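## Task

Set the mailing tube on the long lab bench top beside arm1, the steel tow-ball post on the long lab bench top beside arm2, and the green self-inking stamp on the wooden shelf top beside arm3. Each must stay upright in its current orientation with its entire base supported by that top. The attempt fails if any object from a top ends up unheld on the floor or on a lower board beneath a top.

## Robot and tools

Robots: three identical i2rt Big YAM arms named arm1, arm2 and arm3. Each has six joints, a two-finger gripper and a wrist camera (arm1_cam_wrist, arm2_cam_wrist, arm3_cam_wrist). Two fixed room cameras, room_a and room_b, also watch. Reach is roughly 1.0 m from the joint1 axis. Loose objects may occasionally get nudged by an outside push.

Frames: everything uses one scene frame, origin on the floor, +z up, metres. Foot (base_link) poses: arm1 x=+1.041 y=-0.568 z=+0.971 quat_wxyz=(+0.854, -0.001, -0.001, +0.521); arm2 x=-0.281 y=-0.361 z=+0.897 quat_wxyz=(+0.997, -0.001, -0.001, -0.077); arm3 x=-0.753 y=+0.939 z=+0.866 quat_wxyz=(+0.917, +0.001, +0.000, +0.398). Each foot faces its own +x. The hand point lies between the finger pads, about 1 cm short of the tips; fingers point along hand +z and open along hand y. Reported hand positions can be off, more so when stretched.

Joints (absolute radians; tolerance for done in brackets): joint1_rad -2.879..2.879 (±0.045), yaw about the foot, positive counter-clockwise seen from above, 0 points along foot +x. joint2_rad 0..3.141 (±0.14), shoulder, 0 is upper arm pointing back, positive lifts it up and forward. joint3_rad 0..3.019 (±0.09), elbow, 0 fully folded, positive opens. joint4_rad -1.692..1.57 (±0.055), hand pitch, positive tips fingers up. joint5_rad -1.57..1.57 (±0.03), sideways swing, positive toward the arm's right. joint6_rad -2.094..2.094 (±0.035), roll, positive clockwise viewed from behind. gripper_m 0..0.093 m (±0.003), fingertip gap, roughly 50-64 N per pad.

Tool move: keys arm1, arm2, arm3 and cameras. Each arm key is an object with optional joints, target and speed; an arm left out gets nothing new. joints is a dictionary of absolute targets by joint name (values above). target is a single list of seven numbers [x, y, z, qw, qx, qy, qz]: an absolute hand pose in the scene frame, metres and a unit quaternion, same format as the printed hand line; the hand travels in a straight line toward it from its current hand_target. With target, joints may hold only gripper_m. speed (m/s, 0.002 to 0.5, default 0.25) caps that straight path and is refused without target; rotation is capped at twice the value in rad/s. All hand paths in one call finish together, paced by the slowest; a path is cut off after 10 s. Paths ignore obstacles and other arms; the hand lags, drifts, may overshoot speed near full stretch, and often settles a centimetre or more off. cameras is a list of names from arm1_cam_wrist, arm2_cam_wrist, arm3_cam_wrist, room_a, room_b, all; omitted or ["all"] gives all, [] gives none. A move with no arm keys just reports state and images. Unknown keys make a call invalid; out-of-range values get it refused, and a refusal or stop cancels the remaining move/wait/finished_scene calls of that reply.

Tool wait: seconds from 0 to 10, plus optional cameras; nothing new is commanded. Tool zoom_image: camera name and region [x0, y0, x1, y1] in pixels of the latest image (origin top-left, at most 504 by 504). Tool finished_scene: scene number 1 to 3; ends the scene irreversibly, and the result reports the next task. After ending scene 1, make no further calls in that reply. Scene 1 is practice and may be skipped.

Results: per-arm joint_positions, Joint velocities (rad/s, gripper m/s; within noise means still), joint torques (N m, positive toward larger angle, joints 3 and 4 wrap at ±28), hand and hand_target poses. The move line lists each arm sent a motion with done or its worst status. Statuses: off_target (stopped short, may still push), time_out (joint keeps a nearby target and keeps pushing; on_its_own lists them; send the reported position to relax), not_followed / joint command not followed / pose unreachable (a collision or reach check withheld the targets; the arm may keep trying). as last shown marks arms not named in the call. The pictures line gives image order; images may lag state slightly. Camera calibration is in the original data and can be a little off.

Gripper: gripping a hard object reads up to 0.005 m under its width (some read up to 0.002 over); closed on nothing reads 0.000-0.003. Commanding about 0.005 m below first-contact reading gives full force; soft objects get crushed. Release by commanding well above the reading.

Avoid: arms pressing on each other (including closing fingers on another arm's fingers), which ends the scene; the clearance check can be late. Arms do not stop on contact and keep pushing, heating motors: MOTOR HOT appears near 85 °C and at 100 °C the arm goes limp and drops (OVER-TEMPERATURE FAULT, keys read limit_stop_at_motor_heat; resend targets afterwards). Don't hold loads or stretch out for long. Don't drop or release moving objects, slam into furniture, or let anything fall far or onto the floor or a lower shelf.

Each tool is called after "Emit:" by a JSON object that holds its "op" and its "data".

## Session

Emit:
{"op": "move", "data": {}}

Scene clock: 0.00 s.
Joint torques (N m): no reading
Heat: arm1: hottest joint4_rad 36 °C; arm2: hottest joint1_rad 38 °C; arm3: hottest joint1_rad 36 °C.
Joint velocities: within noise
arm1.joint_positions: joint1_rad=-0.376 joint2_rad=+0.414 joint3_rad=+1.659 joint4_rad=-1.461 joint5_rad=+0.066 joint6_rad=-0.552 gripper_m=+0.09396
arm1.joint_status: not commanded
arm1.hand: x=+1.0974 y=-0.5318 z=+1.6245 quat_wxyz=(-0.627, +0.447, -0.638, -0.026) (m; scene frame)
arm1.hand_target: x=+1.0948 y=-0.5340 z=+1.6310 quat_wxyz=(-0.634, +0.443, -0.633, -0.027) (m; scene frame)
arm1.hand_status: not commanded
arm2.joint_positions: joint1_rad=+0.158 joint2_rad=+0.540 joint3_rad=+1.470 joint4_rad=-1.352 joint5_rad=-0.124 joint6_rad=-0.179 gripper_m=+0.09396
arm2.joint_status: not commanded
arm2.hand: x=-0.0959 y=-0.3387 z=+1.4861 quat_wxyz=(-0.545, +0.110, -0.831, -0.003) (m; scene frame)
arm2.hand_target: x=-0.0993 y=-0.3387 z=+1.4981 quat_wxyz=(-0.557, +0.110, -0.823, -0.002) (m; scene frame)
arm2.hand_status: not commanded
arm3.joint_positions: joint1_rad=+0.024 joint2_rad=+0.512 joint3_rad=+1.439 joint4_rad=-1.328 joint5_rad=-0.086 joint6_rad=-0.331 gripper_m=+0.09396
arm3.joint_status: not commanded
arm3.hand: x=-0.6419 y=+1.0837 z=+1.4504 quat_wxyz=(-0.524, +0.480, -0.681, -0.176) (m; scene frame)
arm3.hand_target: x=-0.6445 y=+1.0807 z=+1.4632 quat_wxyz=(-0.537, +0.476, -0.673, -0.179) (m; scene frame)
arm3.hand_status: not commanded
pictures: arm1_cam_wrist, arm2_cam_wrist, arm3_cam_wrist, room_a, room_b

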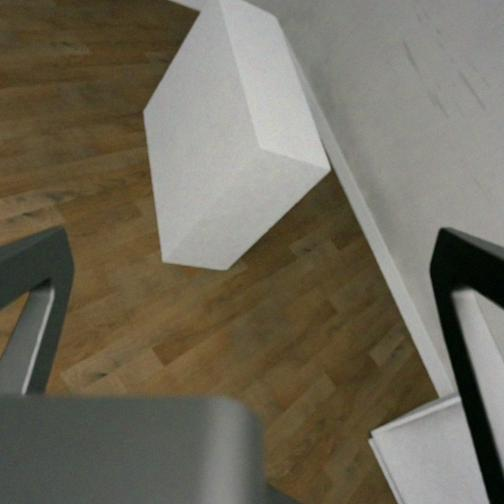

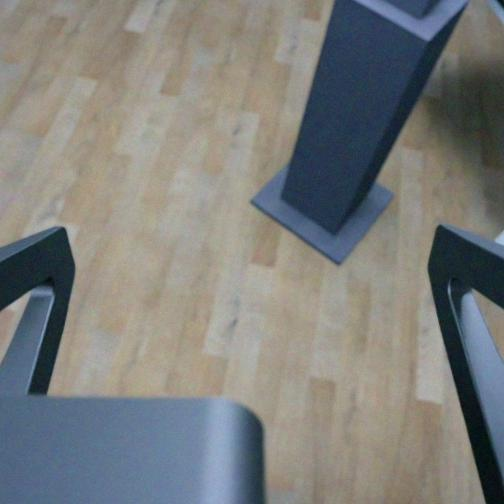

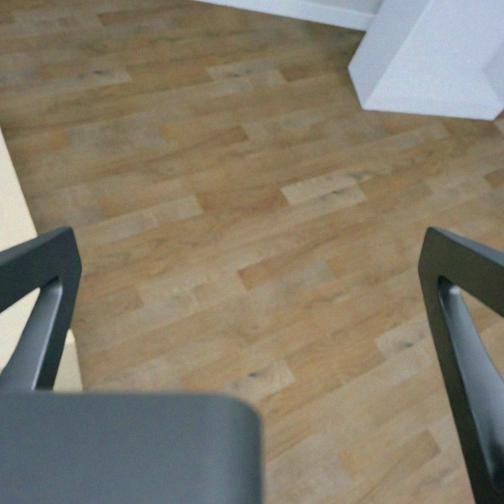

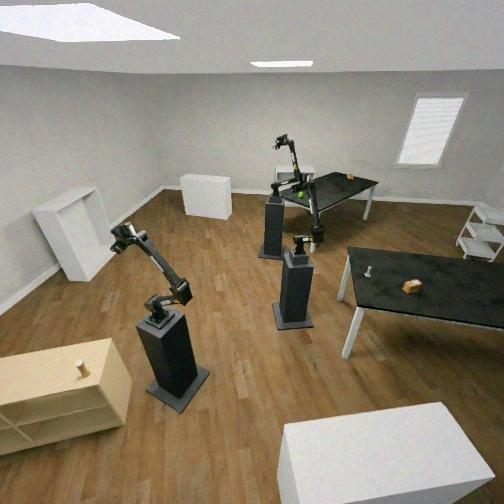

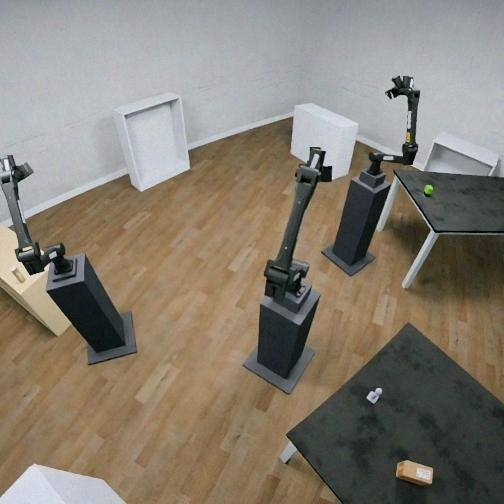

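Emit:
{"op": "zoom_image", "data": {"camera": "room_a", "region": [0, 320, 160, 480]}}

Emit:
{"op": "zoom_image", "data": {"camera": "room_a", "region": [240, 120, 400, 280]}}

Emit:
{"op": "zoom_image", "data": {"camera": "room_b", "region": [280, 300, 504, 504]}}

Emit:
{"op": "zoom_image", "data": {"camera": "room_b", "region": [344, 60, 504, 220]}}

Emit:
{"op": "zoom_image", "data": {"camera": "room_a", "region": [330, 230, 504, 370]}}

Scaled by 3.150 from the camera's 504x504 image, which has a finer 720x720 frame.

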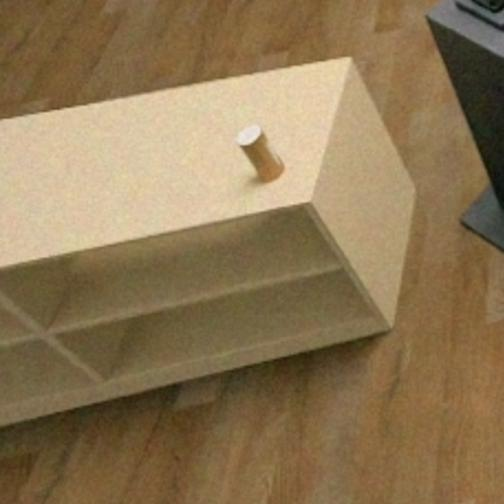

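Scaled by 3.150 from the camera's 504x504 image, which has a finer 720x720 frame.

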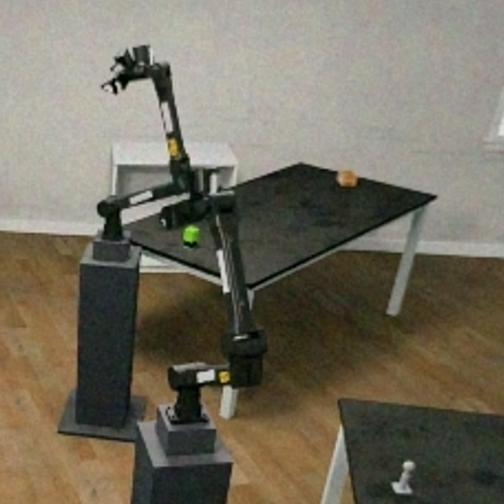

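Scaled by 2.250 from the camera's 504x504 image, which has a finer 720x720 frame.

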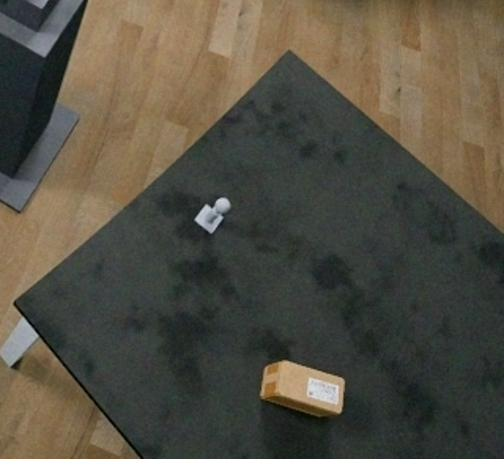

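Scaled by 3.150 from the camera's 504x504 image, which has a finer 720x720 frame.

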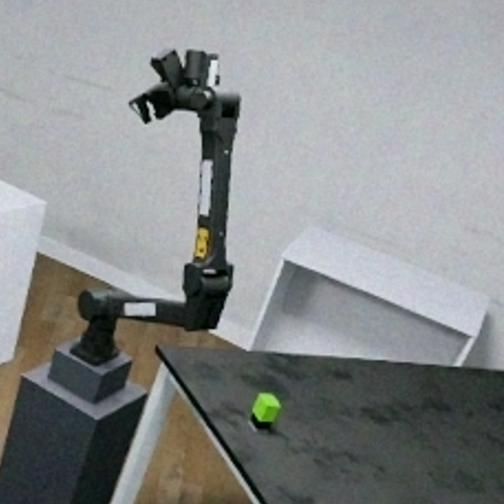

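Scaled by 2.897 from the camera's 504x504 image, which has a finer 720x720 frame.

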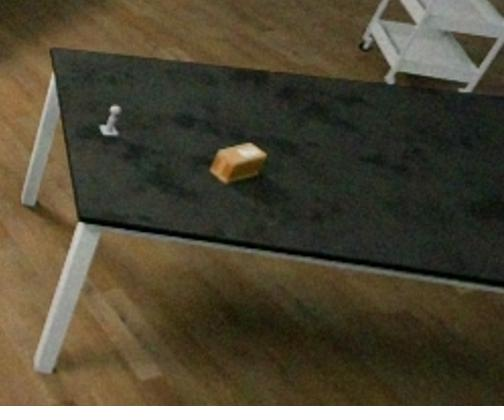

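Emit:
{"op": "move", "data": {"arm1": {"joints":{"joint1_rad":-2.09,"joint5_rad":0,"joint6_rad":0}}, "arm3": {"joints":{"joint1_rad":0.93,"joint5_rad":0,"joint6_rad":0}}}}

Scene clock: 93.57 s.
Joint torques (N m): arm1=[-2.14 4.95 4.78 1.98 -0.04 0.15] | arm2=[0.62 4.25 9.78 2.3 -0.11 0.05] | arm3=[-0.67 5.36 8.39 2.4 0.09 0.08]
Heat: arm1: hottest joint3_rad 38 °C; arm2: hottest joint1_rad 38 °C; arm3: hottest joint3_rad 44 °C.
move: arm1 done; arm3 done
Joint velocities: within noise
arm1.joint_positions: joint1_rad=-2.081 joint2_rad=+0.414 joint3_rad=+1.659 joint4_rad=-1.461 joint5_rad=+0.002 joint6_rad=-0.013 gripper_m=+0.09398
arm1.joint_status: all done
arm1.hand: x=+1.0759 y=-0.6231 z=+1.6245 quat_wxyz=(-0.551, -0.364, -0.688, +0.300) (m; scene frame)
arm1.hand_target: x=+1.0738 y=-0.6204 z=+1.6310 quat_wxyz=(-0.558, -0.369, -0.679, +0.302) (m; scene frame)
arm1.hand_status: not commanded
arm2: as last shown
arm3.joint_positions: joint1_rad=+0.920 joint2_rad=+0.512 joint3_rad=+1.439 joint4_rad=-1.328 joint5_rad=-0.004 joint6_rad=-0.008 gripper_m=+0.09397
arm3.joint_status: all done
arm3.hand: x=-0.7829 y=+1.1180 z=+1.4505 quat_wxyz=(-0.357, +0.639, -0.534, -0.423) (m; scene frame)
arm3.hand_target: x=-0.7833 y=+1.1139 z=+1.4633 quat_wxyz=(-0.363, +0.632, -0.529, -0.434) (m; scene frame)
arm3.hand_status: not commanded
pictures: arm1_cam_wrist, arm2_cam_wrist, arm3_cam_wrist, room_a, room_b
camera_calibration:
arm1_cam_wrist: T_world_to_cam=[[-0.83735, -0.546304, 0.019894, 0.527323], [-0.417249, 0.615182, -0.66892, 1.92086], [0.353196, -0.568421, -0.743068, 0.596044], [0, 0, 0, 1]] pos_world=[1.03251, -0.554797, 1.71732]
arm3_cam_wrist: T_world_to_cam=[[0.983472, 0.181045, 0.00220717, 0.564594], [0.155914, -0.840631, -0.518681, 1.81782], [-0.0920493, 0.510452, -0.854965, 0.721956], [0, 0, 0, 1]] pos_world=[-0.772231, 1.05737, 1.55887]

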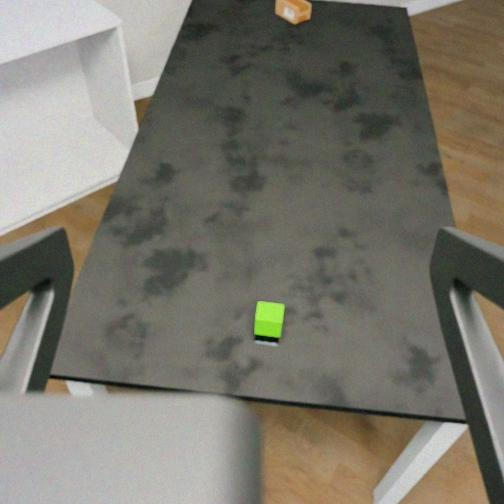

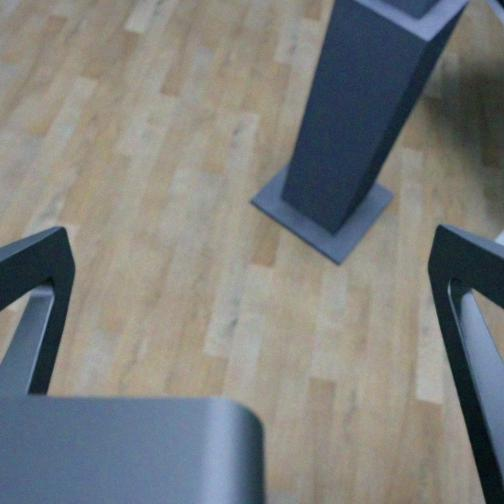

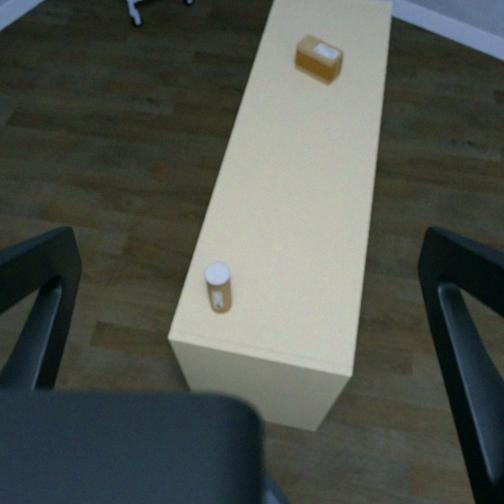

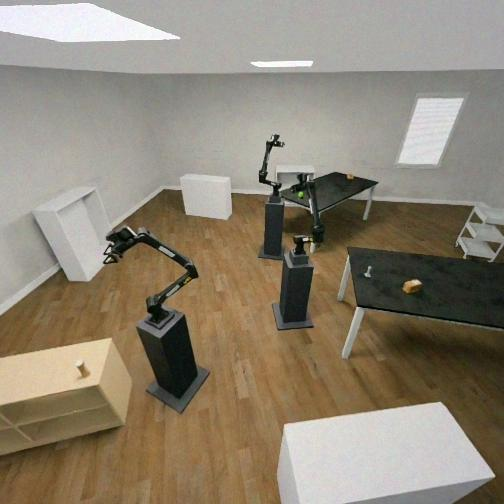

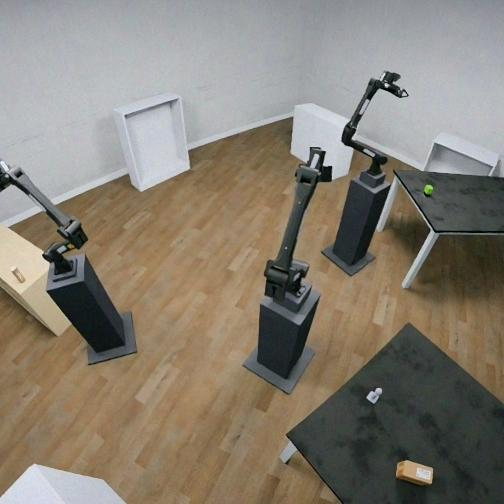

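Emit:
{"op": "zoom_image", "data": {"camera": "arm1_cam_wrist", "region": [220, 270, 320, 370]}}

Emit:
{"op": "zoom_image", "data": {"camera": "arm3_cam_wrist", "region": [160, 240, 280, 360]}}

Scaled by 5.040 from the camera's 504x504 image, which has a finer 720x720 frame.

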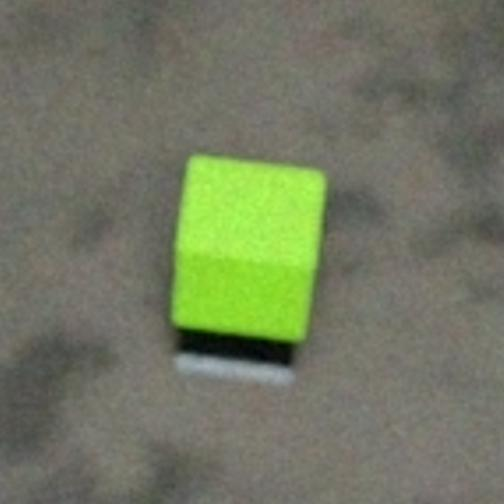

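Scaled by 4.200 from the camera's 504x504 image, which has a finer 720x720 frame.

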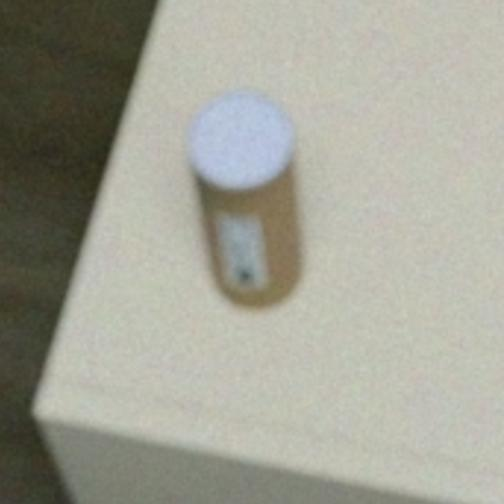

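Emit:
{"op": "move", "data": {"arm3": {"target":[-0.909,1.484,0.95,0,-0.7986,0.6018,0]}, "arm2": {"joints":{"joint1_rad":2.07,"joint5_rad":0,"joint6_rad":1.57}}}}

Scene clock: 175.97 s.
Joint torques (N m): arm1=[-2.14 4.84 4.77 1.96 -0.04 0.15] | arm2=[0.97 3.84 9.72 2.25 0.08 0.17] | arm3=[-0.5 -14.27 11.7 -0.16 -0.26 -0.09]
Heat: arm1: hottest joint3_rad 38 °C; arm2: hottest joint1_rad 38 °C; arm3: hottest joint3_rad 46 °C.
move: arm2 done; arm3 off_target
Joint velocities: within noise
arm1: as last shown
arm1.hand_target: x=+1.0737 y=-0.6204 z=+1.6310 quat_wxyz=(-0.558, -0.369, -0.679, +0.302) (m; scene frame)
arm2.joint_positions: joint1_rad=+2.058 joint2_rad=+0.540 joint3_rad=+1.470 joint4_rad=-1.352 joint5_rad=-0.003 joint6_rad=+1.554 gripper_m=+0.09398
arm2.joint_status: all done
arm2.hand: x=-0.3421 y=-0.1840 z=+1.4852 quat_wxyz=(+0.087, +0.147, -0.827, -0.536) (m; scene frame)
arm2.hand_target: x=-0.3424 y=-0.1877 z=+1.4972 quat_wxyz=(+0.095, +0.143, -0.820, -0.547) (m; scene frame)
arm2.hand_status: not commanded
arm3.joint_positions: joint1_rad=+1.022 joint2_rad=+1.902 joint3_rad=+1.477 joint4_rad=-1.200 joint5_rad=+0.005 joint6_rad=+0.009 gripper_m=+0.09397
arm3.joint_status: not commanded
arm3.hand: x=-0.8967 y=+1.4636 z=+0.9294 quat_wxyz=(+0.014, +0.793, -0.609, +0.022) (m; scene frame)
arm3.hand_target: x=-0.9088 y=+1.4826 z=+0.9503 quat_wxyz=(+0.000, +0.799, -0.602, +0.000) (m; scene frame)
arm3.hand_status: off_target (0.032 m and 3.1 deg from the pose sent, 0.633 m and 67.4 deg at the start)
pictures: arm1_cam_wrist, arm2_cam_wrist, arm3_cam_wrist, room_a, room_b
camera_calibration:
arm1_cam_wrist: T_world_to_cam=[[-0.837544, -0.546008, 0.0198727, 0.527724], [-0.417025, 0.615347, -0.668908, 1.9207], [0.353, -0.568527, -0.74308, 0.596207], [0, 0, 0, 1]] pos_world=[1.03251, -0.554798, 1.71732]
arm2_cam_wrist: T_world_to_cam=[[0.149596, -0.377499, -0.913847, 1.33843], [-0.581232, -0.781265, 0.227584, -0.67888], [-0.799869, 0.497112, -0.336289, 0.437827], [0, 0, 0, 1]] pos_world=[-0.244606, -0.242779, 1.52485]
arm3_cam_wrist: T_world_to_cam=[[0.966091, 0.258186, -0.0028846, 0.491196], [0.202843, -0.752, 0.627177, 0.703231], [0.159759, -0.606495, -0.778871, 1.87941], [0, 0, 0, 1]] pos_world=[-0.917438, 1.54186, 1.02418]

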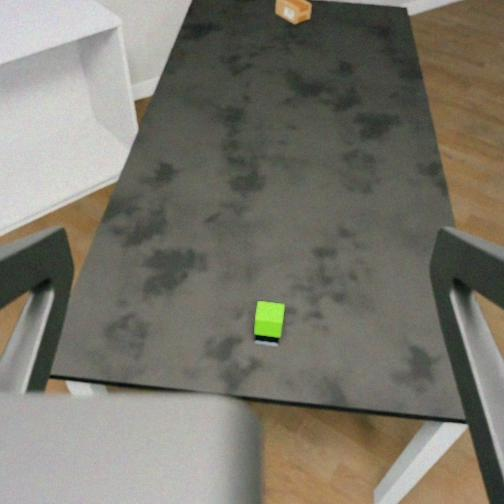

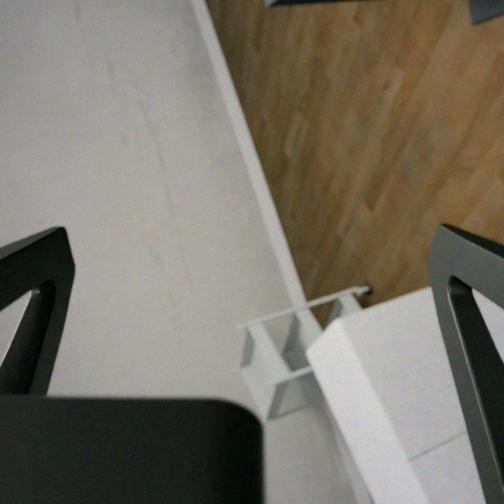

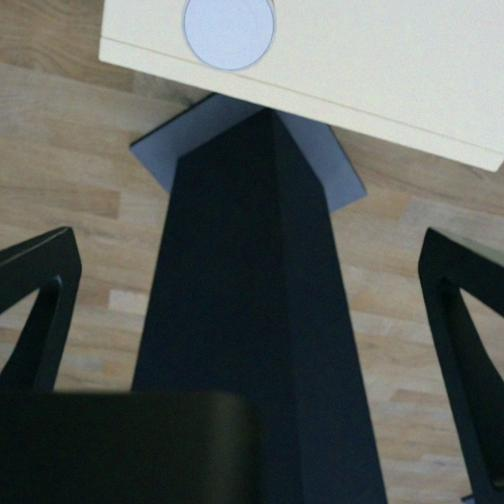

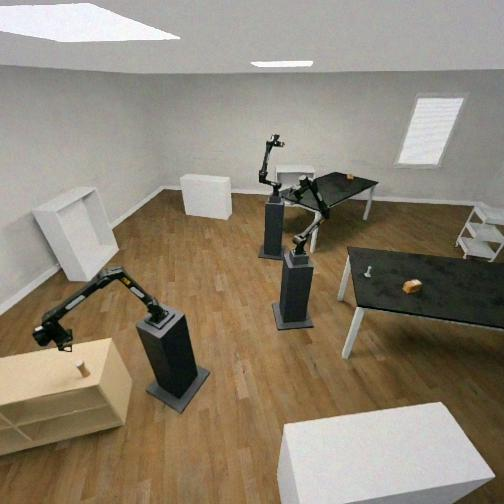

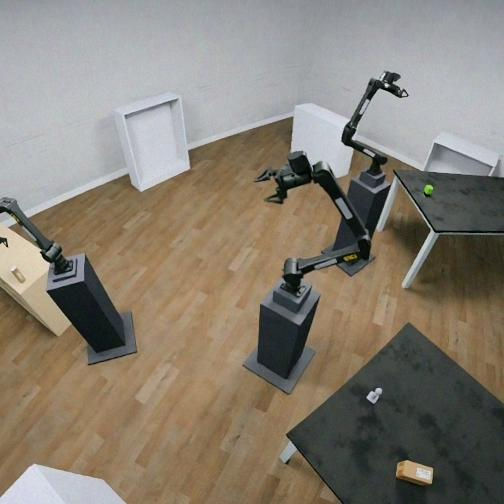

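Emit:
{"op": "move", "data": {"arm3": {"target":[-0.923,1.494,0.83,0,-0.7986,0.6018,0]}, "arm2": {"target":[-0.449,0.101,1.22,-0.1228,-0.1228,0.6964,0.6964]}, "cameras": ["arm3_cam_wrist","arm2_cam_wrist","room_b"]}}

Scene clock: 199.00 s.
Joint torques (N m): arm1=[-2.08 4.89 4.77 1.96 -0.03 0.15] | arm2=[0.73 -6.12 11.04 2.73 0.03 0.12] | arm3=[-0.44 -14.62 6.79 0.83 -0.26 0.07]
Heat: arm1: hottest joint3_rad 38 °C; arm2: hottest joint1_rad 38 °C; arm3: hottest joint3_rad 47 °C.
move: arm2 done; arm3 done
Joint velocities: within noise
arm1: as last shown
arm2.joint_positions: joint1_rad=+2.064 joint2_rad=+1.067 joint3_rad=+0.599 joint4_rad=+0.452 joint5_rad=-0.002 joint6_rad=+1.556 gripper_m=+0.09398
arm2.joint_status: not commanded
arm2.hand: x=-0.4423 y=+0.0995 z=+1.2155 quat_wxyz=(+0.113, +0.126, -0.702, -0.692) (m; scene frame)
arm2.hand_target: x=-0.4490 y=+0.1008 z=+1.2198 quat_wxyz=(+0.123, +0.123, -0.697, -0.696) (m; scene frame)
arm2.hand_status: done (0.008 m and 1.4 deg from the pose sent, 0.404 m and 24.3 deg at the start)
arm3.joint_positions: joint1_rad=+1.039 joint2_rad=+2.072 joint3_rad=+1.477 joint4_rad=-0.979 joint5_rad=+0.005 joint6_rad=+0.012 gripper_m=+0.09397
arm3.joint_status: not commanded
arm3.hand: x=-0.9161 y=+1.4947 z=+0.8357 quat_wxyz=(-0.001, +0.798, -0.603, +0.002) (m; scene frame)
arm3.hand_target: x=-0.9230 y=+1.4938 z=+0.8300 quat_wxyz=(+0.000, +0.799, -0.602, +0.000) (m; scene frame)
arm3.hand_status: done (0.009 m and 0.3 deg from the pose sent, 0.107 m and 3.1 deg at the start)
pictures: arm2_cam_wrist, arm3_cam_wrist, room_b
camera_calibration:
arm2_cam_wrist: T_world_to_cam=[[0.0196323, -0.00531298, -0.999793, 1.22388], [-0.562865, -0.826522, -0.00666041, -0.156955], [-0.826316, 0.562879, -0.019217, -0.277664], [0, 0, 0, 1]] pos_world=[-0.34181, 0.0330671, 1.21725]
arm3_cam_wrist: T_world_to_cam=[[0.962015, 0.272978, -0.00322052, 0.476139], [0.22272, -0.777968, 0.587504, 0.879487], [0.15787, -0.565905, -0.809215, 1.79139], [0, 0, 0, 1]] pos_world=[-0.936739, 1.568, 0.934454]

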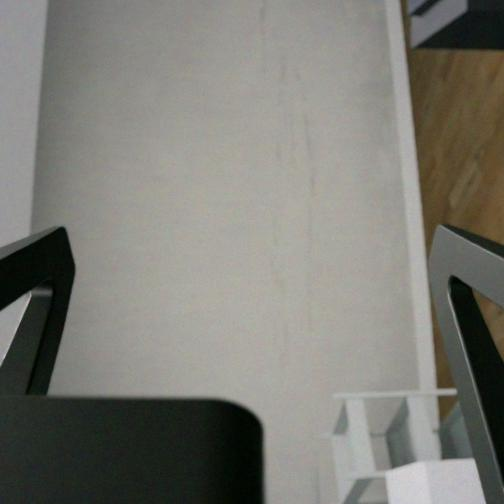

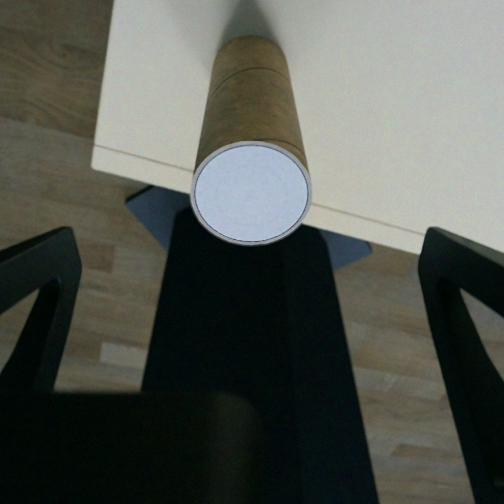

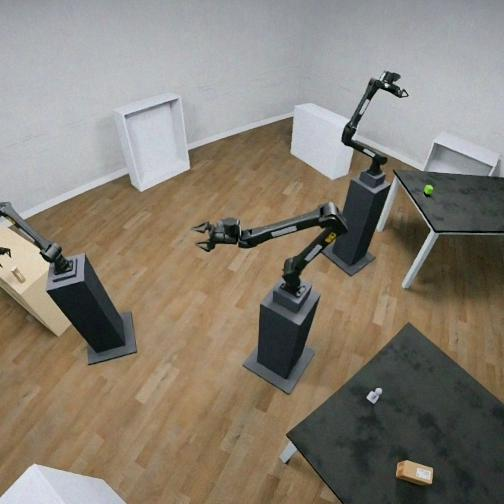

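Emit:
{"op": "move", "data": {"arm3": {"target":[-0.917,1.472,0.80,0,-0.7986,0.6018,0]}, "cameras": ["arm3_cam_wrist"]}}

Emit:
{"op": "move", "data": {"arm3": {"target":[-0.917,1.472,0.722,0,-0.7986,0.6018,0],"speed":0.1}, "cameras": ["arm3_cam_wrist","room_b","room_a"]}}

Scene clock: 212.90 s.
Joint torques (N m): arm1=[-2.08 4.78 4.77 1.98 -0.04 0.15] | arm2=[1.38 -6.36 11.08 2.96 0.06 0.15] | arm3=[-0.44 -14.39 6.13 0.83 -0.25 0.08]
Heat: arm1: hottest joint3_rad 38 °C; arm2: hottest joint1_rad 38 °C; arm3: hottest joint3_rad 46 °C.
move: arm3 done
Joint velocities: within noise
arm1, arm2: as last shown
arm2.hand: x=-0.4423 y=+0.0995 z=+1.2156 quat_wxyz=(+0.113, +0.126, -0.702, -0.692) (m; scene frame)
arm2.hand_target: x=-0.4489 y=+0.1008 z=+1.2198 quat_wxyz=(+0.123, +0.123, -0.697, -0.696) (m; scene frame)
arm3.joint_positions: joint1_rad=+1.040 joint2_rad=+2.074 joint3_rad=+1.382 joint4_rad=-0.881 joint5_rad=+0.005 joint6_rad=+0.013 gripper_m=+0.09397
arm3.joint_status: not commanded
arm3.hand: x=-0.9106 y=+1.4744 z=+0.8057 quat_wxyz=(-0.002, +0.798, -0.603, +0.001) (m; scene frame)
arm3.hand_target: x=-0.9169 y=+1.4720 z=+0.8002 quat_wxyz=(+0.000, +0.799, -0.602, +0.000) (m; scene frame)
arm3.hand_status: done (0.009 m and 0.3 deg from the pose sent, 0.042 m and 0.3 deg at the start)
pictures: arm3_cam_wrist
camera_calibration:
arm3_cam_wrist: T_world_to_cam=[[0.96212, 0.272606, -0.00327817, 0.476978], [0.22283, -0.779403, 0.585558, 0.883883], [0.157071, -0.564108, -0.810624, 1.75254], [0, 0, 0, 1]] pos_world=[-0.93114, 1.5475, 0.904653]

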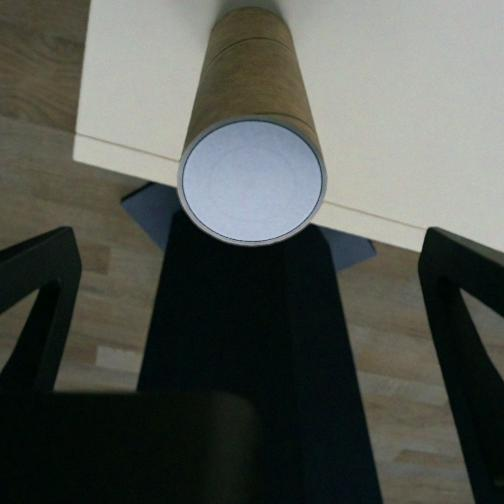

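Scene clock: 214.30 s.
Joint torques (N m): arm1=[-2.14 4.78 4.78 1.98 -0.04 0.15] | arm2=[0.91 -6.3 11.11 2.92 0.05 0.15] | arm3=[-0.44 -14.97 5.61 0.79 -0.26 0.08]
Heat: arm1: hottest joint3_rad 38 °C; arm2: hottest joint1_rad 38 °C; arm3: hottest joint3_rad 46 °C.
move: arm3 done
Joint velocities: within noise
arm1, arm2: as last shown
arm3.joint_positions: joint1_rad=+1.040 joint2_rad=+2.215 joint3_rad=+1.370 joint4_rad=-0.732 joint5_rad=+0.005 joint6_rad=+0.013 gripper_m=+0.09397
arm3.joint_status: not commanded
arm3.hand: x=-0.9101 y=+1.4723 z=+0.7262 quat_wxyz=(+0.000, +0.798, -0.603, +0.003) (m; scene frame)
arm3.hand_target: x=-0.9169 y=+1.4719 z=+0.7221 quat_wxyz=(+0.000, +0.799, -0.602, +0.000) (m; scene frame)
arm3.hand_status: done (0.008 m and 0.4 deg from the pose sent, 0.084 m and 0.3 deg at the start)
pictures: arm3_cam_wrist, room_a, room_b
camera_calibration:
arm3_cam_wrist: T_world_to_cam=[[0.96212, 0.272607, -0.00314442, 0.476654], [0.221839, -0.776134, 0.590258, 0.919477], [0.158468, -0.568597, -0.807209, 1.69223], [0, 0, 0, 1]] pos_world=[-0.930739, 1.5459, 0.824756]

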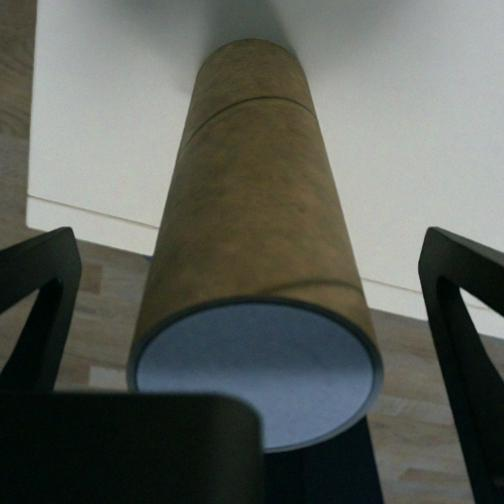

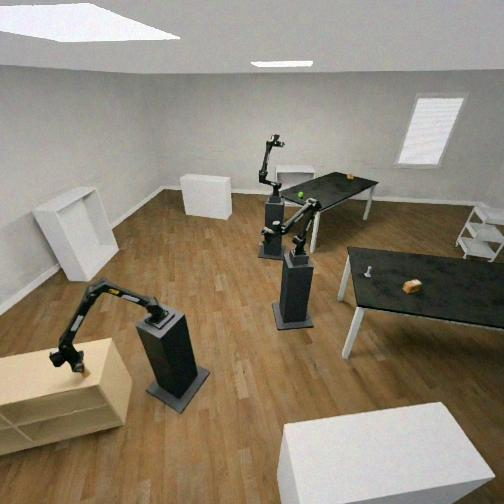

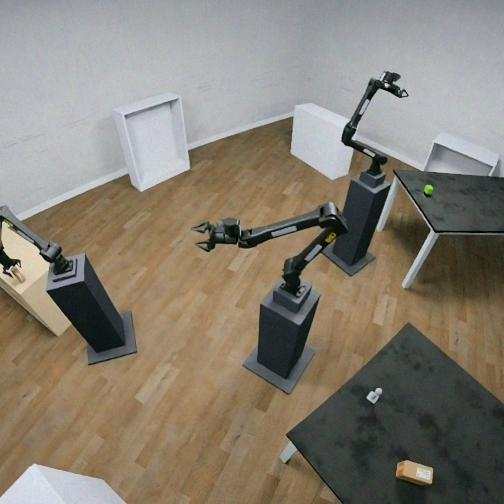

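Emit:
{"op": "move", "data": {"arm3": {"joints":{"gripper_m":0.046}}, "cameras": ["arm3_cam_wrist"]}}

Scene clock: 222.67 s.
Joint torques (N m): arm1=[-2.08 4.84 4.77 1.95 -0.04 0.15] | arm2=[1.55 -6.42 10.93 3.06 0.08 0.16] | arm3=[-0.32 -14.86 5.6 0.81 -0.25 0.1]
Heat: arm1: hottest joint3_rad 38 °C; arm2: hottest joint1_rad 38 °C; arm3: hottest joint3_rad 45 °C.
move: arm3 done
Joint velocities: arm1=[within noise] | arm2=[within noise] | arm3=[0.005 0.005 -0.002 -0.002 0.037 -0.007 -0.005]
arm1, arm2: as last shown
arm3.joint_positions: joint1_rad=+1.040 joint2_rad=+2.215 joint3_rad=+1.370 joint4_rad=-0.732 joint5_rad=+0.005 joint6_rad=+0.013 gripper_m=+0.04653
arm3.joint_status: all done
arm3.hand: x=-0.9101 y=+1.4723 z=+0.7262 quat_wxyz=(+0.000, +0.798, -0.603, +0.003) (m; scene frame)
arm3.hand_target: x=-0.9169 y=+1.4719 z=+0.7221 quat_wxyz=(+0.000, +0.799, -0.602, +0.000) (m; scene frame)
arm3.hand_status: not commanded
pictures: arm3_cam_wrist
camera_calibration:
arm3_cam_wrist: T_world_to_cam=[[0.96212, 0.272607, -0.00314442, 0.476654], [0.221839, -0.776134, 0.590258, 0.919477], [0.158468, -0.568597, -0.807209, 1.69223], [0, 0, 0, 1]] pos_world=[-0.930739, 1.5459, 0.824756]

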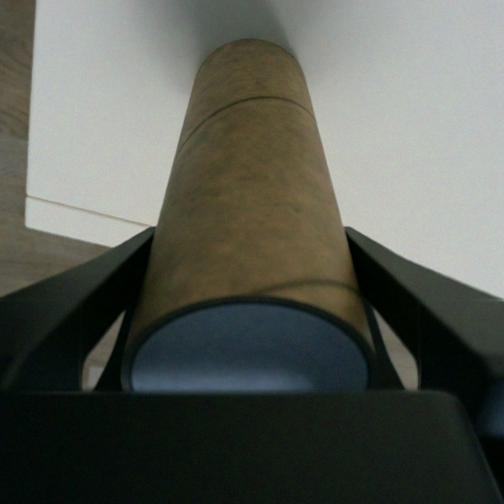

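Emit:
{"op": "move", "data": {"arm3": {"joints":{"gripper_m":0.041}}, "cameras": ["arm3_cam_wrist"]}}

Scene clock: 231.50 s.
Joint torques (N m): arm1=[-2.14 4.84 4.79 1.98 -0.04 0.15] | arm2=[1.03 -6.53 11.11 2.78 0.09 0.14] | arm3=[-0.44 -14.74 5.6 0.76 -0.25 0.09]
Heat: arm1: hottest joint3_rad 38 °C; arm2: hottest joint1_rad 38 °C; arm3: hottest joint3_rad 44 °C.
move: arm3 off_target
Joint velocities: within noise
arm1, arm2: as last shown
arm3.joint_positions: joint1_rad=+1.040 joint2_rad=+2.215 joint3_rad=+1.370 joint4_rad=-0.732 joint5_rad=+0.005 joint6_rad=+0.013 gripper_m=+0.04605
arm3.joint_status: gripper_m off_target (ended at +0.04606, target +0.04100)
arm3.hand: x=-0.9101 y=+1.4723 z=+0.7262 quat_wxyz=(+0.000, +0.798, -0.603, +0.003) (m; scene frame)
arm3.hand_target: x=-0.9169 y=+1.4719 z=+0.7221 quat_wxyz=(+0.000, +0.799, -0.602, +0.000) (m; scene frame)
arm3.hand_status: not commanded
pictures: arm3_cam_wrist
camera_calibration:
arm3_cam_wrist: T_world_to_cam=[[0.96212, 0.272607, -0.00314442, 0.476654], [0.221839, -0.776134, 0.590258, 0.919477], [0.158468, -0.568597, -0.807209, 1.69223], [0, 0, 0, 1]] pos_world=[-0.930739, 1.5459, 0.824756]

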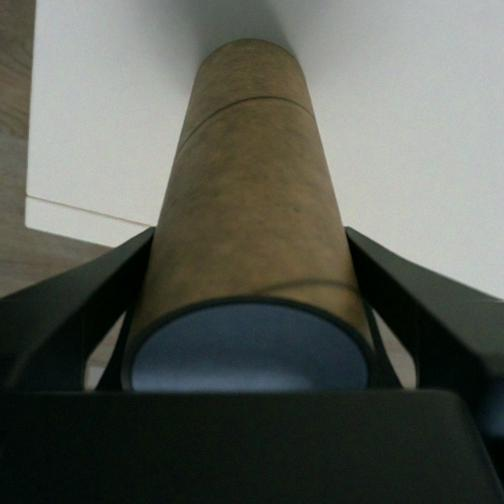

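Emit:
{"op": "move", "data": {"arm3": {"target":[-0.905,1.45,0.96,0,-0.7986,0.6018,0]}, "cameras": ["arm3_cam_wrist"]}}

Emit:
{"op": "move", "data": {"arm3": {"joints":{"joint2_rad":0.6,"joint3_rad":1.4,"joint4_rad":-1.3}}, "cameras": ["arm3_cam_wrist","room_b"]}}

Emit:
{"op": "move", "data": {"arm3": {"joints":{"joint1_rad":-2.04}}, "cameras": ["arm3_cam_wrist","arm2_cam_wrist","room_b"]}}

Scene clock: 255.63 s.
Joint torques (N m): arm1=[-2.08 4.89 4.78 1.95 -0.04 0.16] | arm2=[1.38 -6.12 11.15 2.93 0.08 0.11] | arm3=[-1.2 -14.68 11.43 -0.21 -0.25 -0.02]
Heat: arm1: hottest joint3_rad 38 °C; arm2: hottest joint1_rad 38 °C; arm3: hottest joint3_rad 43 °C.
move: arm3 off_target
Joint velocities: within noise
arm1, arm2: as last shown
arm2.hand_target: x=-0.4488 y=+0.1008 z=+1.2198 quat_wxyz=(+0.123, +0.123, -0.697, -0.696) (m; scene frame)
arm3.joint_positions: joint1_rad=+1.040 joint2_rad=+1.827 joint3_rad=+1.371 joint4_rad=-1.184 joint5_rad=+0.005 joint6_rad=+0.013 gripper_m=+0.04604
arm3.joint_status: not commanded
arm3.hand: x=-0.8967 y=+1.4277 z=+0.9316 quat_wxyz=(+0.018, +0.797, -0.603, +0.028) (m; scene frame)
arm3.hand_target: x=-0.9045 y=+1.4484 z=+0.9604 quat_wxyz=(+0.000, +0.799, -0.602, +0.000) (m; scene frame)
arm3.hand_status: off_target (0.037 m and 3.8 deg from the pose sent, 0.235 m and 0.4 deg at the start)
pictures: arm3_cam_wrist
camera_calibration:
arm3_cam_wrist: T_world_to_cam=[[0.962168, 0.272441, -0.00278408, 0.476557], [0.211145, -0.739155, 0.639585, 0.652294], [0.172191, -0.615976, -0.768716, 1.87451], [0, 0, 0, 1]] pos_world=[-0.91903, 1.50696, 1.02509]

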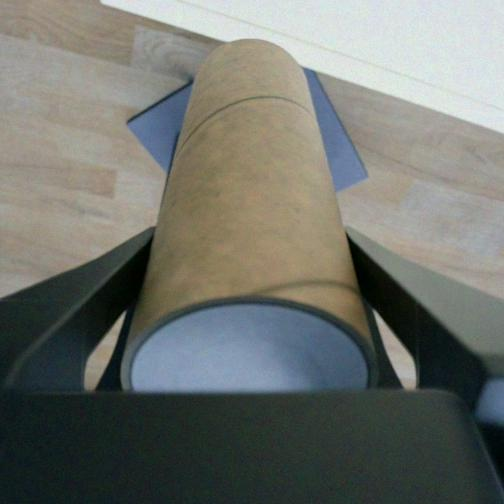

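Scene clock: 257.30 s.
Joint torques (N m): arm1=[-2.14 4.72 4.78 1.96 -0.04 0.15] | arm2=[1.2 -6.53 11.12 2.85 0.1 0.08] | arm3=[-1.32 3.72 9.47 1.83 -0.24 -0.03]
Heat: arm1: hottest joint3_rad 38 °C; arm2: hottest joint1_rad 38 °C; arm3: hottest joint3_rad 43 °C.
move: arm3 done
Joint velocities: within noise
arm1.joint_positions: joint1_rad=-2.081 joint2_rad=+0.414 joint3_rad=+1.659 joint4_rad=-1.461 joint5_rad=+0.002 joint6_rad=-0.013 gripper_m=+0.09398
arm1.joint_status: not commanded
arm1.hand: x=+1.0759 y=-0.6231 z=+1.6245 quat_wxyz=(-0.551, -0.364, -0.688, +0.300) (m; scene frame)
arm1.hand_target: x=+1.0737 y=-0.6204 z=+1.6310 quat_wxyz=(-0.558, -0.369, -0.679, +0.302) (m; scene frame)
arm1.hand_status: not commanded
arm2: as last shown
arm3.joint_positions: joint1_rad=+1.040 joint2_rad=+0.598 joint3_rad=+1.372 joint4_rad=-1.296 joint5_rad=+0.005 joint6_rad=+0.013 gripper_m=+0.04604
arm3.joint_status: all done
arm3.hand: x=-0.8178 y=+1.1639 z=+1.4100 quat_wxyz=(-0.299, +0.689, -0.523, -0.403) (m; scene frame)
arm3.hand_target: x=-0.8178 y=+1.1600 z=+1.4224 quat_wxyz=(-0.303, +0.686, -0.518, -0.412) (m; scene frame)
arm3.hand_status: not commanded
pictures: arm3_cam_wrist, room_b
camera_calibration:
arm3_cam_wrist: T_world_to_cam=[[0.959703, 0.280712, -0.0130758, 0.476765], [0.250597, -0.875948, -0.41221, 1.8093], [-0.127166, 0.392322, -0.910995, 0.848507], [0, 0, 0, 1]] pos_world=[-0.803057, 1.11813, 1.52503]

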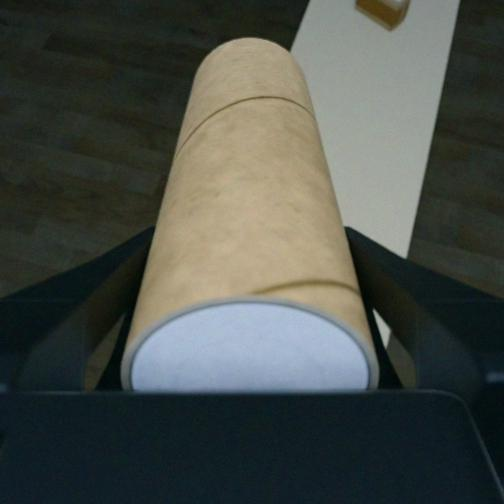

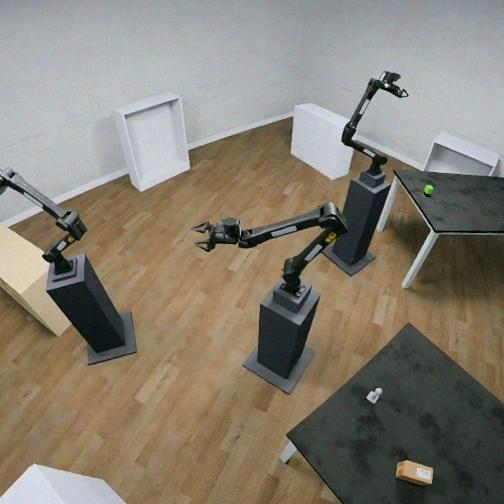

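Scene clock: 259.83 s.
Joint torques (N m): arm1=[-2.08 4.84 4.75 1.98 -0.04 0.15] | arm2=[1.2 -5.6 11.02 2.86 0.06 0.11] | arm3=[-2.02 3.37 9.55 1.81 -0.19 -0.02]
Heat: arm1: hottest joint3_rad 38 °C; arm2: hottest joint1_rad 38 °C; arm3: hottest joint3_rad 44 °C.
move: arm3 done
Joint velocities: within noise
arm1, arm2: as last shown
arm3.joint_positions: joint1_rad=-2.030 joint2_rad=+0.598 joint3_rad=+1.372 joint4_rad=-1.296 joint5_rad=+0.004 joint6_rad=+0.013 gripper_m=+0.04605
arm3.joint_status: all done
arm3.hand: x=-0.6704 y=+0.7175 z=+1.4088 quat_wxyz=(-0.412, -0.498, -0.709, +0.283) (m; scene frame)
arm3.hand_target: x=-0.6735 y=+0.7204 z=+1.4211 quat_wxyz=(-0.418, -0.497, -0.702, +0.290) (m; scene frame)
arm3.hand_status: not commanded
pictures: arm2_cam_wrist, arm3_cam_wrist, room_b
camera_calibration:
arm2_cam_wrist: T_world_to_cam=[[0.0194976, -0.00498485, -0.999797, 1.22393], [-0.56316, -0.826319, -0.00686256, -0.156814], [-0.826118, 0.56318, -0.0189185, -0.277968], [0, 0, 0, 1]] pos_world=[-0.341809, 0.0330689, 1.21735]
arm3_cam_wrist: T_world_to_cam=[[-0.937056, -0.348986, -0.0116173, -0.3613], [-0.314293, 0.857466, -0.407397, -0.24847], [0.152137, -0.378102, -0.913177, 1.78438], [0, 0, 0, 1]] pos_world=[-0.68812, 0.761643, 1.52403]

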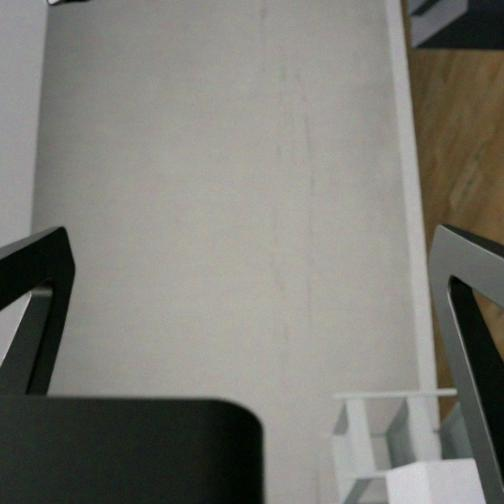

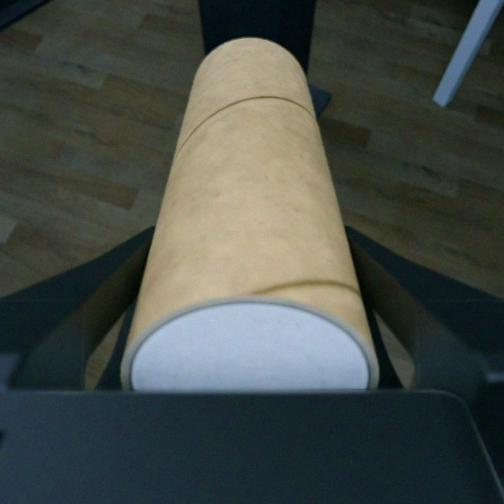

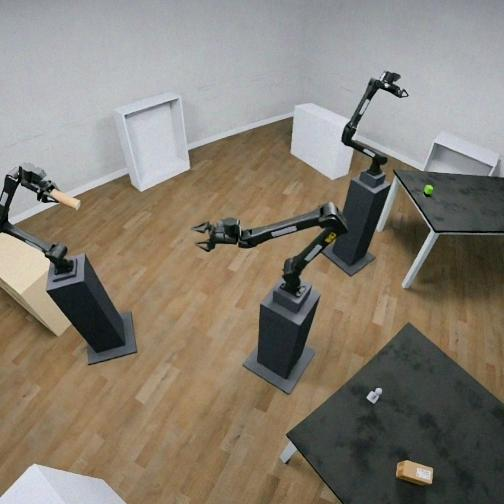

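Emit:
{"op": "move", "data": {"arm3": {"target":[-0.536,0.341,1.21,0.5792,0.4056,0.5792,-0.4056]}}}

Scene clock: 269.90 s.
Joint torques (N m): arm1=[-2.08 4.89 4.77 1.98 -0.04 0.15] | arm2=[1.08 -5.83 10.97 2.99 0.03 0.11] | arm3=[-2.2 -9.99 13.27 3.17 -0.25 -0.09]
Heat: arm1: hottest joint3_rad 38 °C; arm2: hottest joint1_rad 38 °C; arm3: hottest joint3_rad 45 °C.
move: arm3 off_target
Joint velocities: within noise
arm1: as last shown
arm2.joint_positions: joint1_rad=+2.064 joint2_rad=+1.067 joint3_rad=+0.599 joint4_rad=+0.452 joint5_rad=-0.002 joint6_rad=+1.556 gripper_m=+0.09398
arm2.joint_status: not commanded
arm2.hand: x=-0.4423 y=+0.0995 z=+1.2156 quat_wxyz=(+0.113, +0.126, -0.702, -0.692) (m; scene frame)
arm2.hand_target: x=-0.4488 y=+0.1008 z=+1.2198 quat_wxyz=(+0.123, +0.123, -0.697, -0.696) (m; scene frame)
arm2.hand_status: not commanded
arm3.joint_positions: joint1_rad=-2.031 joint2_rad=+1.451 joint3_rad=+0.913 joint4_rad=+0.441 joint5_rad=+0.004 joint6_rad=+0.009 gripper_m=+0.04604
arm3.joint_status: not commanded
arm3.hand: x=-0.5363 y=+0.3587 z=+1.1594 quat_wxyz=(-0.552, -0.426, -0.607, +0.381) (m; scene frame)
arm3.hand_target: x=-0.5376 y=+0.3453 z=+1.2097 quat_wxyz=(-0.579, -0.406, -0.579, +0.406) (m; scene frame)
arm3.hand_status: off_target (0.054 m and 5.7 deg from the pose sent, 0.447 m and 30.0 deg at the start)
pictures: arm1_cam_wrist, arm2_cam_wrist, arm3_cam_wrist, room_a, room_b
camera_calibration:
arm1_cam_wrist: T_world_to_cam=[[-0.837544, -0.546008, 0.0198727, 0.527724], [-0.417025, 0.615347, -0.668908, 1.9207], [0.353, -0.568527, -0.74308, 0.596207], [0, 0, 0, 1]] pos_world=[1.03251, -0.554798, 1.71732]
arm2_cam_wrist: T_world_to_cam=[[0.0194976, -0.00498485, -0.999797, 1.22393], [-0.56316, -0.826319, -0.00686256, -0.156814], [-0.826118, 0.56318, -0.0189185, -0.277968], [0, 0, 0, 1]] pos_world=[-0.341809, 0.0330689, 1.21735]
arm3_cam_wrist: T_world_to_cam=[[-0.93529, -0.3538, -0.00762797, -0.36571], [-0.229708, 0.623361, -0.747432, 0.523341], [0.269197, -0.697314, -0.664294, 1.28935], [0, 0, 0, 1]] pos_world=[-0.568917, 0.443461, 1.24488]

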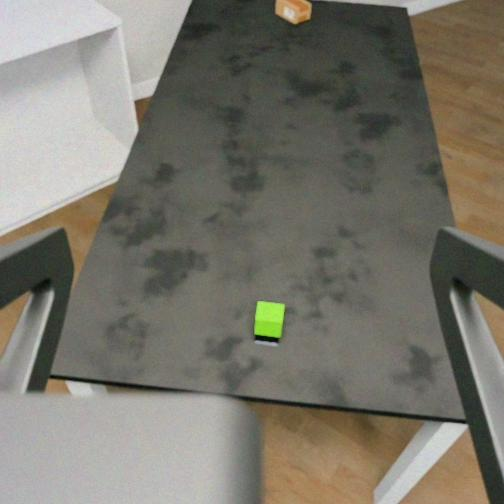

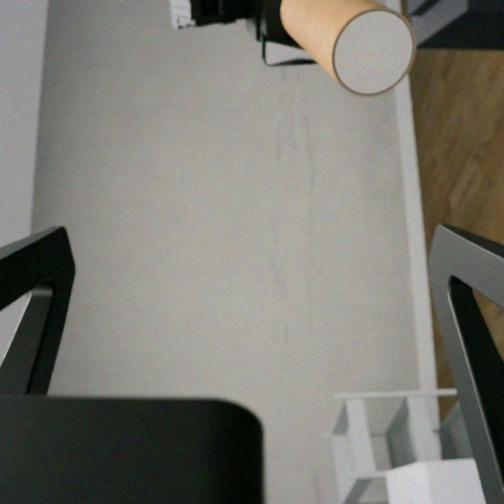

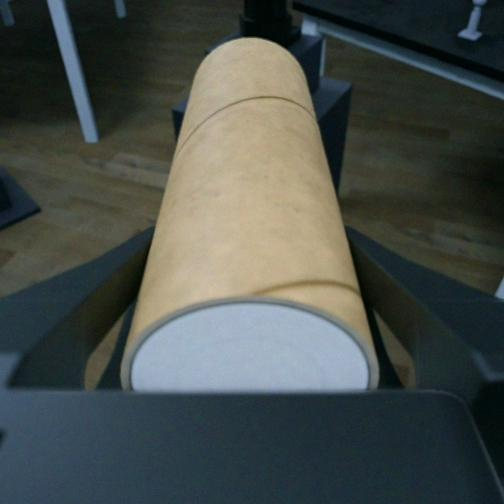

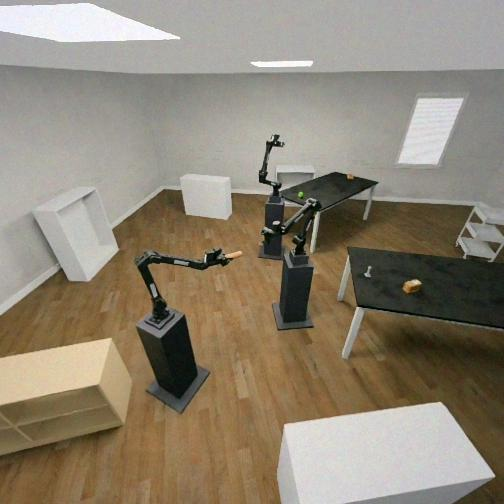

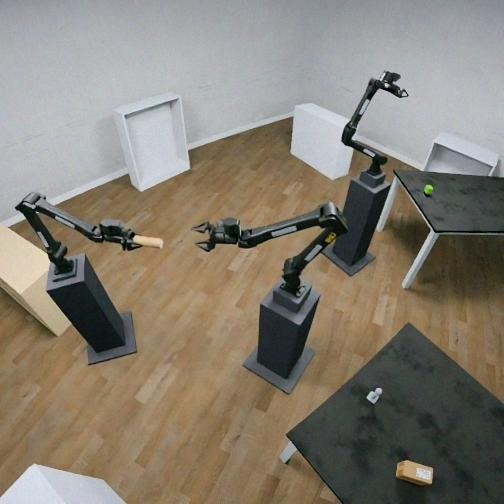

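Emit:
{"op": "move", "data": {"arm3": {"target":[-0.537,0.335,1.255,0.6087,0.3838,0.5481,-0.4262],"speed":0.1}, "cameras": ["arm2_cam_wrist","arm3_cam_wrist","room_b"]}}

Scene clock: 288.03 s.
Joint torques (N m): arm1=[-2.08 4.89 4.77 1.96 -0.04 0.15] | arm2=[0.79 -6.18 11.23 2.99 0.04 0.11] | arm3=[-2.2 -10.58 13.83 3.11 -0.26 -0.07]
Heat: arm1: hottest joint3_rad 38 °C; arm2: hottest joint1_rad 38 °C; arm3: hottest joint3_rad 50 °C.
move: arm3 off_target
Joint velocities: within noise
arm1, arm2: as last shown
arm2.hand_target: x=-0.4488 y=+0.1009 z=+1.2198 quat_wxyz=(+0.123, +0.123, -0.697, -0.696) (m; scene frame)
arm3.joint_positions: joint1_rad=-2.037 joint2_rad=+1.451 joint3_rad=+0.953 joint4_rad=+0.493 joint5_rad=-0.002 joint6_rad=+0.008 gripper_m=+0.04604
arm3.joint_status: not commanded
arm3.hand: x=-0.5358 y=+0.3495 z=+1.1956 quat_wxyz=(-0.580, -0.407, -0.581, +0.400) (m; scene frame)
arm3.hand_target: x=-0.5388 y=+0.3402 z=+1.2543 quat_wxyz=(-0.608, -0.384, -0.548, +0.427) (m; scene frame)
arm3.hand_status: off_target (0.061 m and 6.4 deg from the pose sent, 0.098 m and 11.7 deg at the start)
pictures: arm2_cam_wrist, arm3_cam_wrist, room_b
camera_calibration:
arm2_cam_wrist: T_world_to_cam=[[0.0194976, -0.00498485, -0.999797, 1.22393], [-0.56316, -0.826319, -0.00686256, -0.156814], [-0.826118, 0.56318, -0.0189185, -0.277968], [0, 0, 0, 1]] pos_world=[-0.341809, 0.0330689, 1.21735]
arm3_cam_wrist: T_world_to_cam=[[-0.935024, -0.354524, -0.00651391, -0.369061], [-0.205066, 0.555645, -0.805733, 0.662873], [0.289272, -0.752044, -0.592243, 1.25055], [0, 0, 0, 1]] pos_world=[-0.570898, 0.441309, 1.27233]

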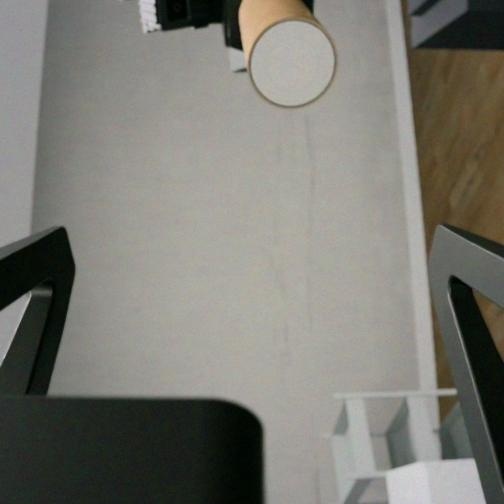

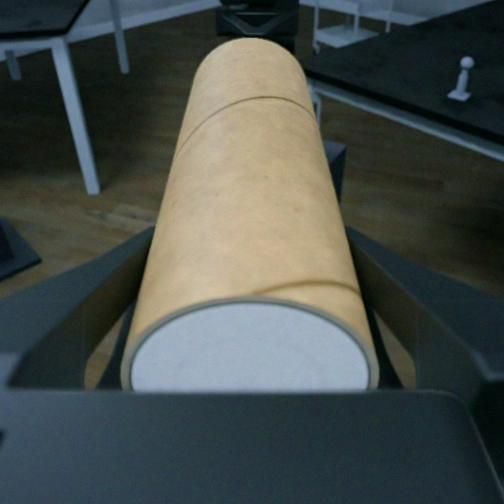

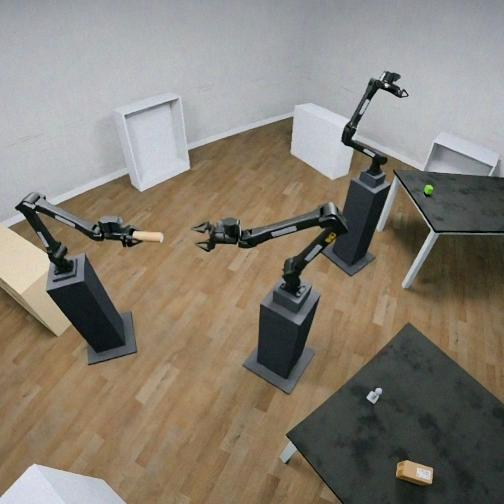

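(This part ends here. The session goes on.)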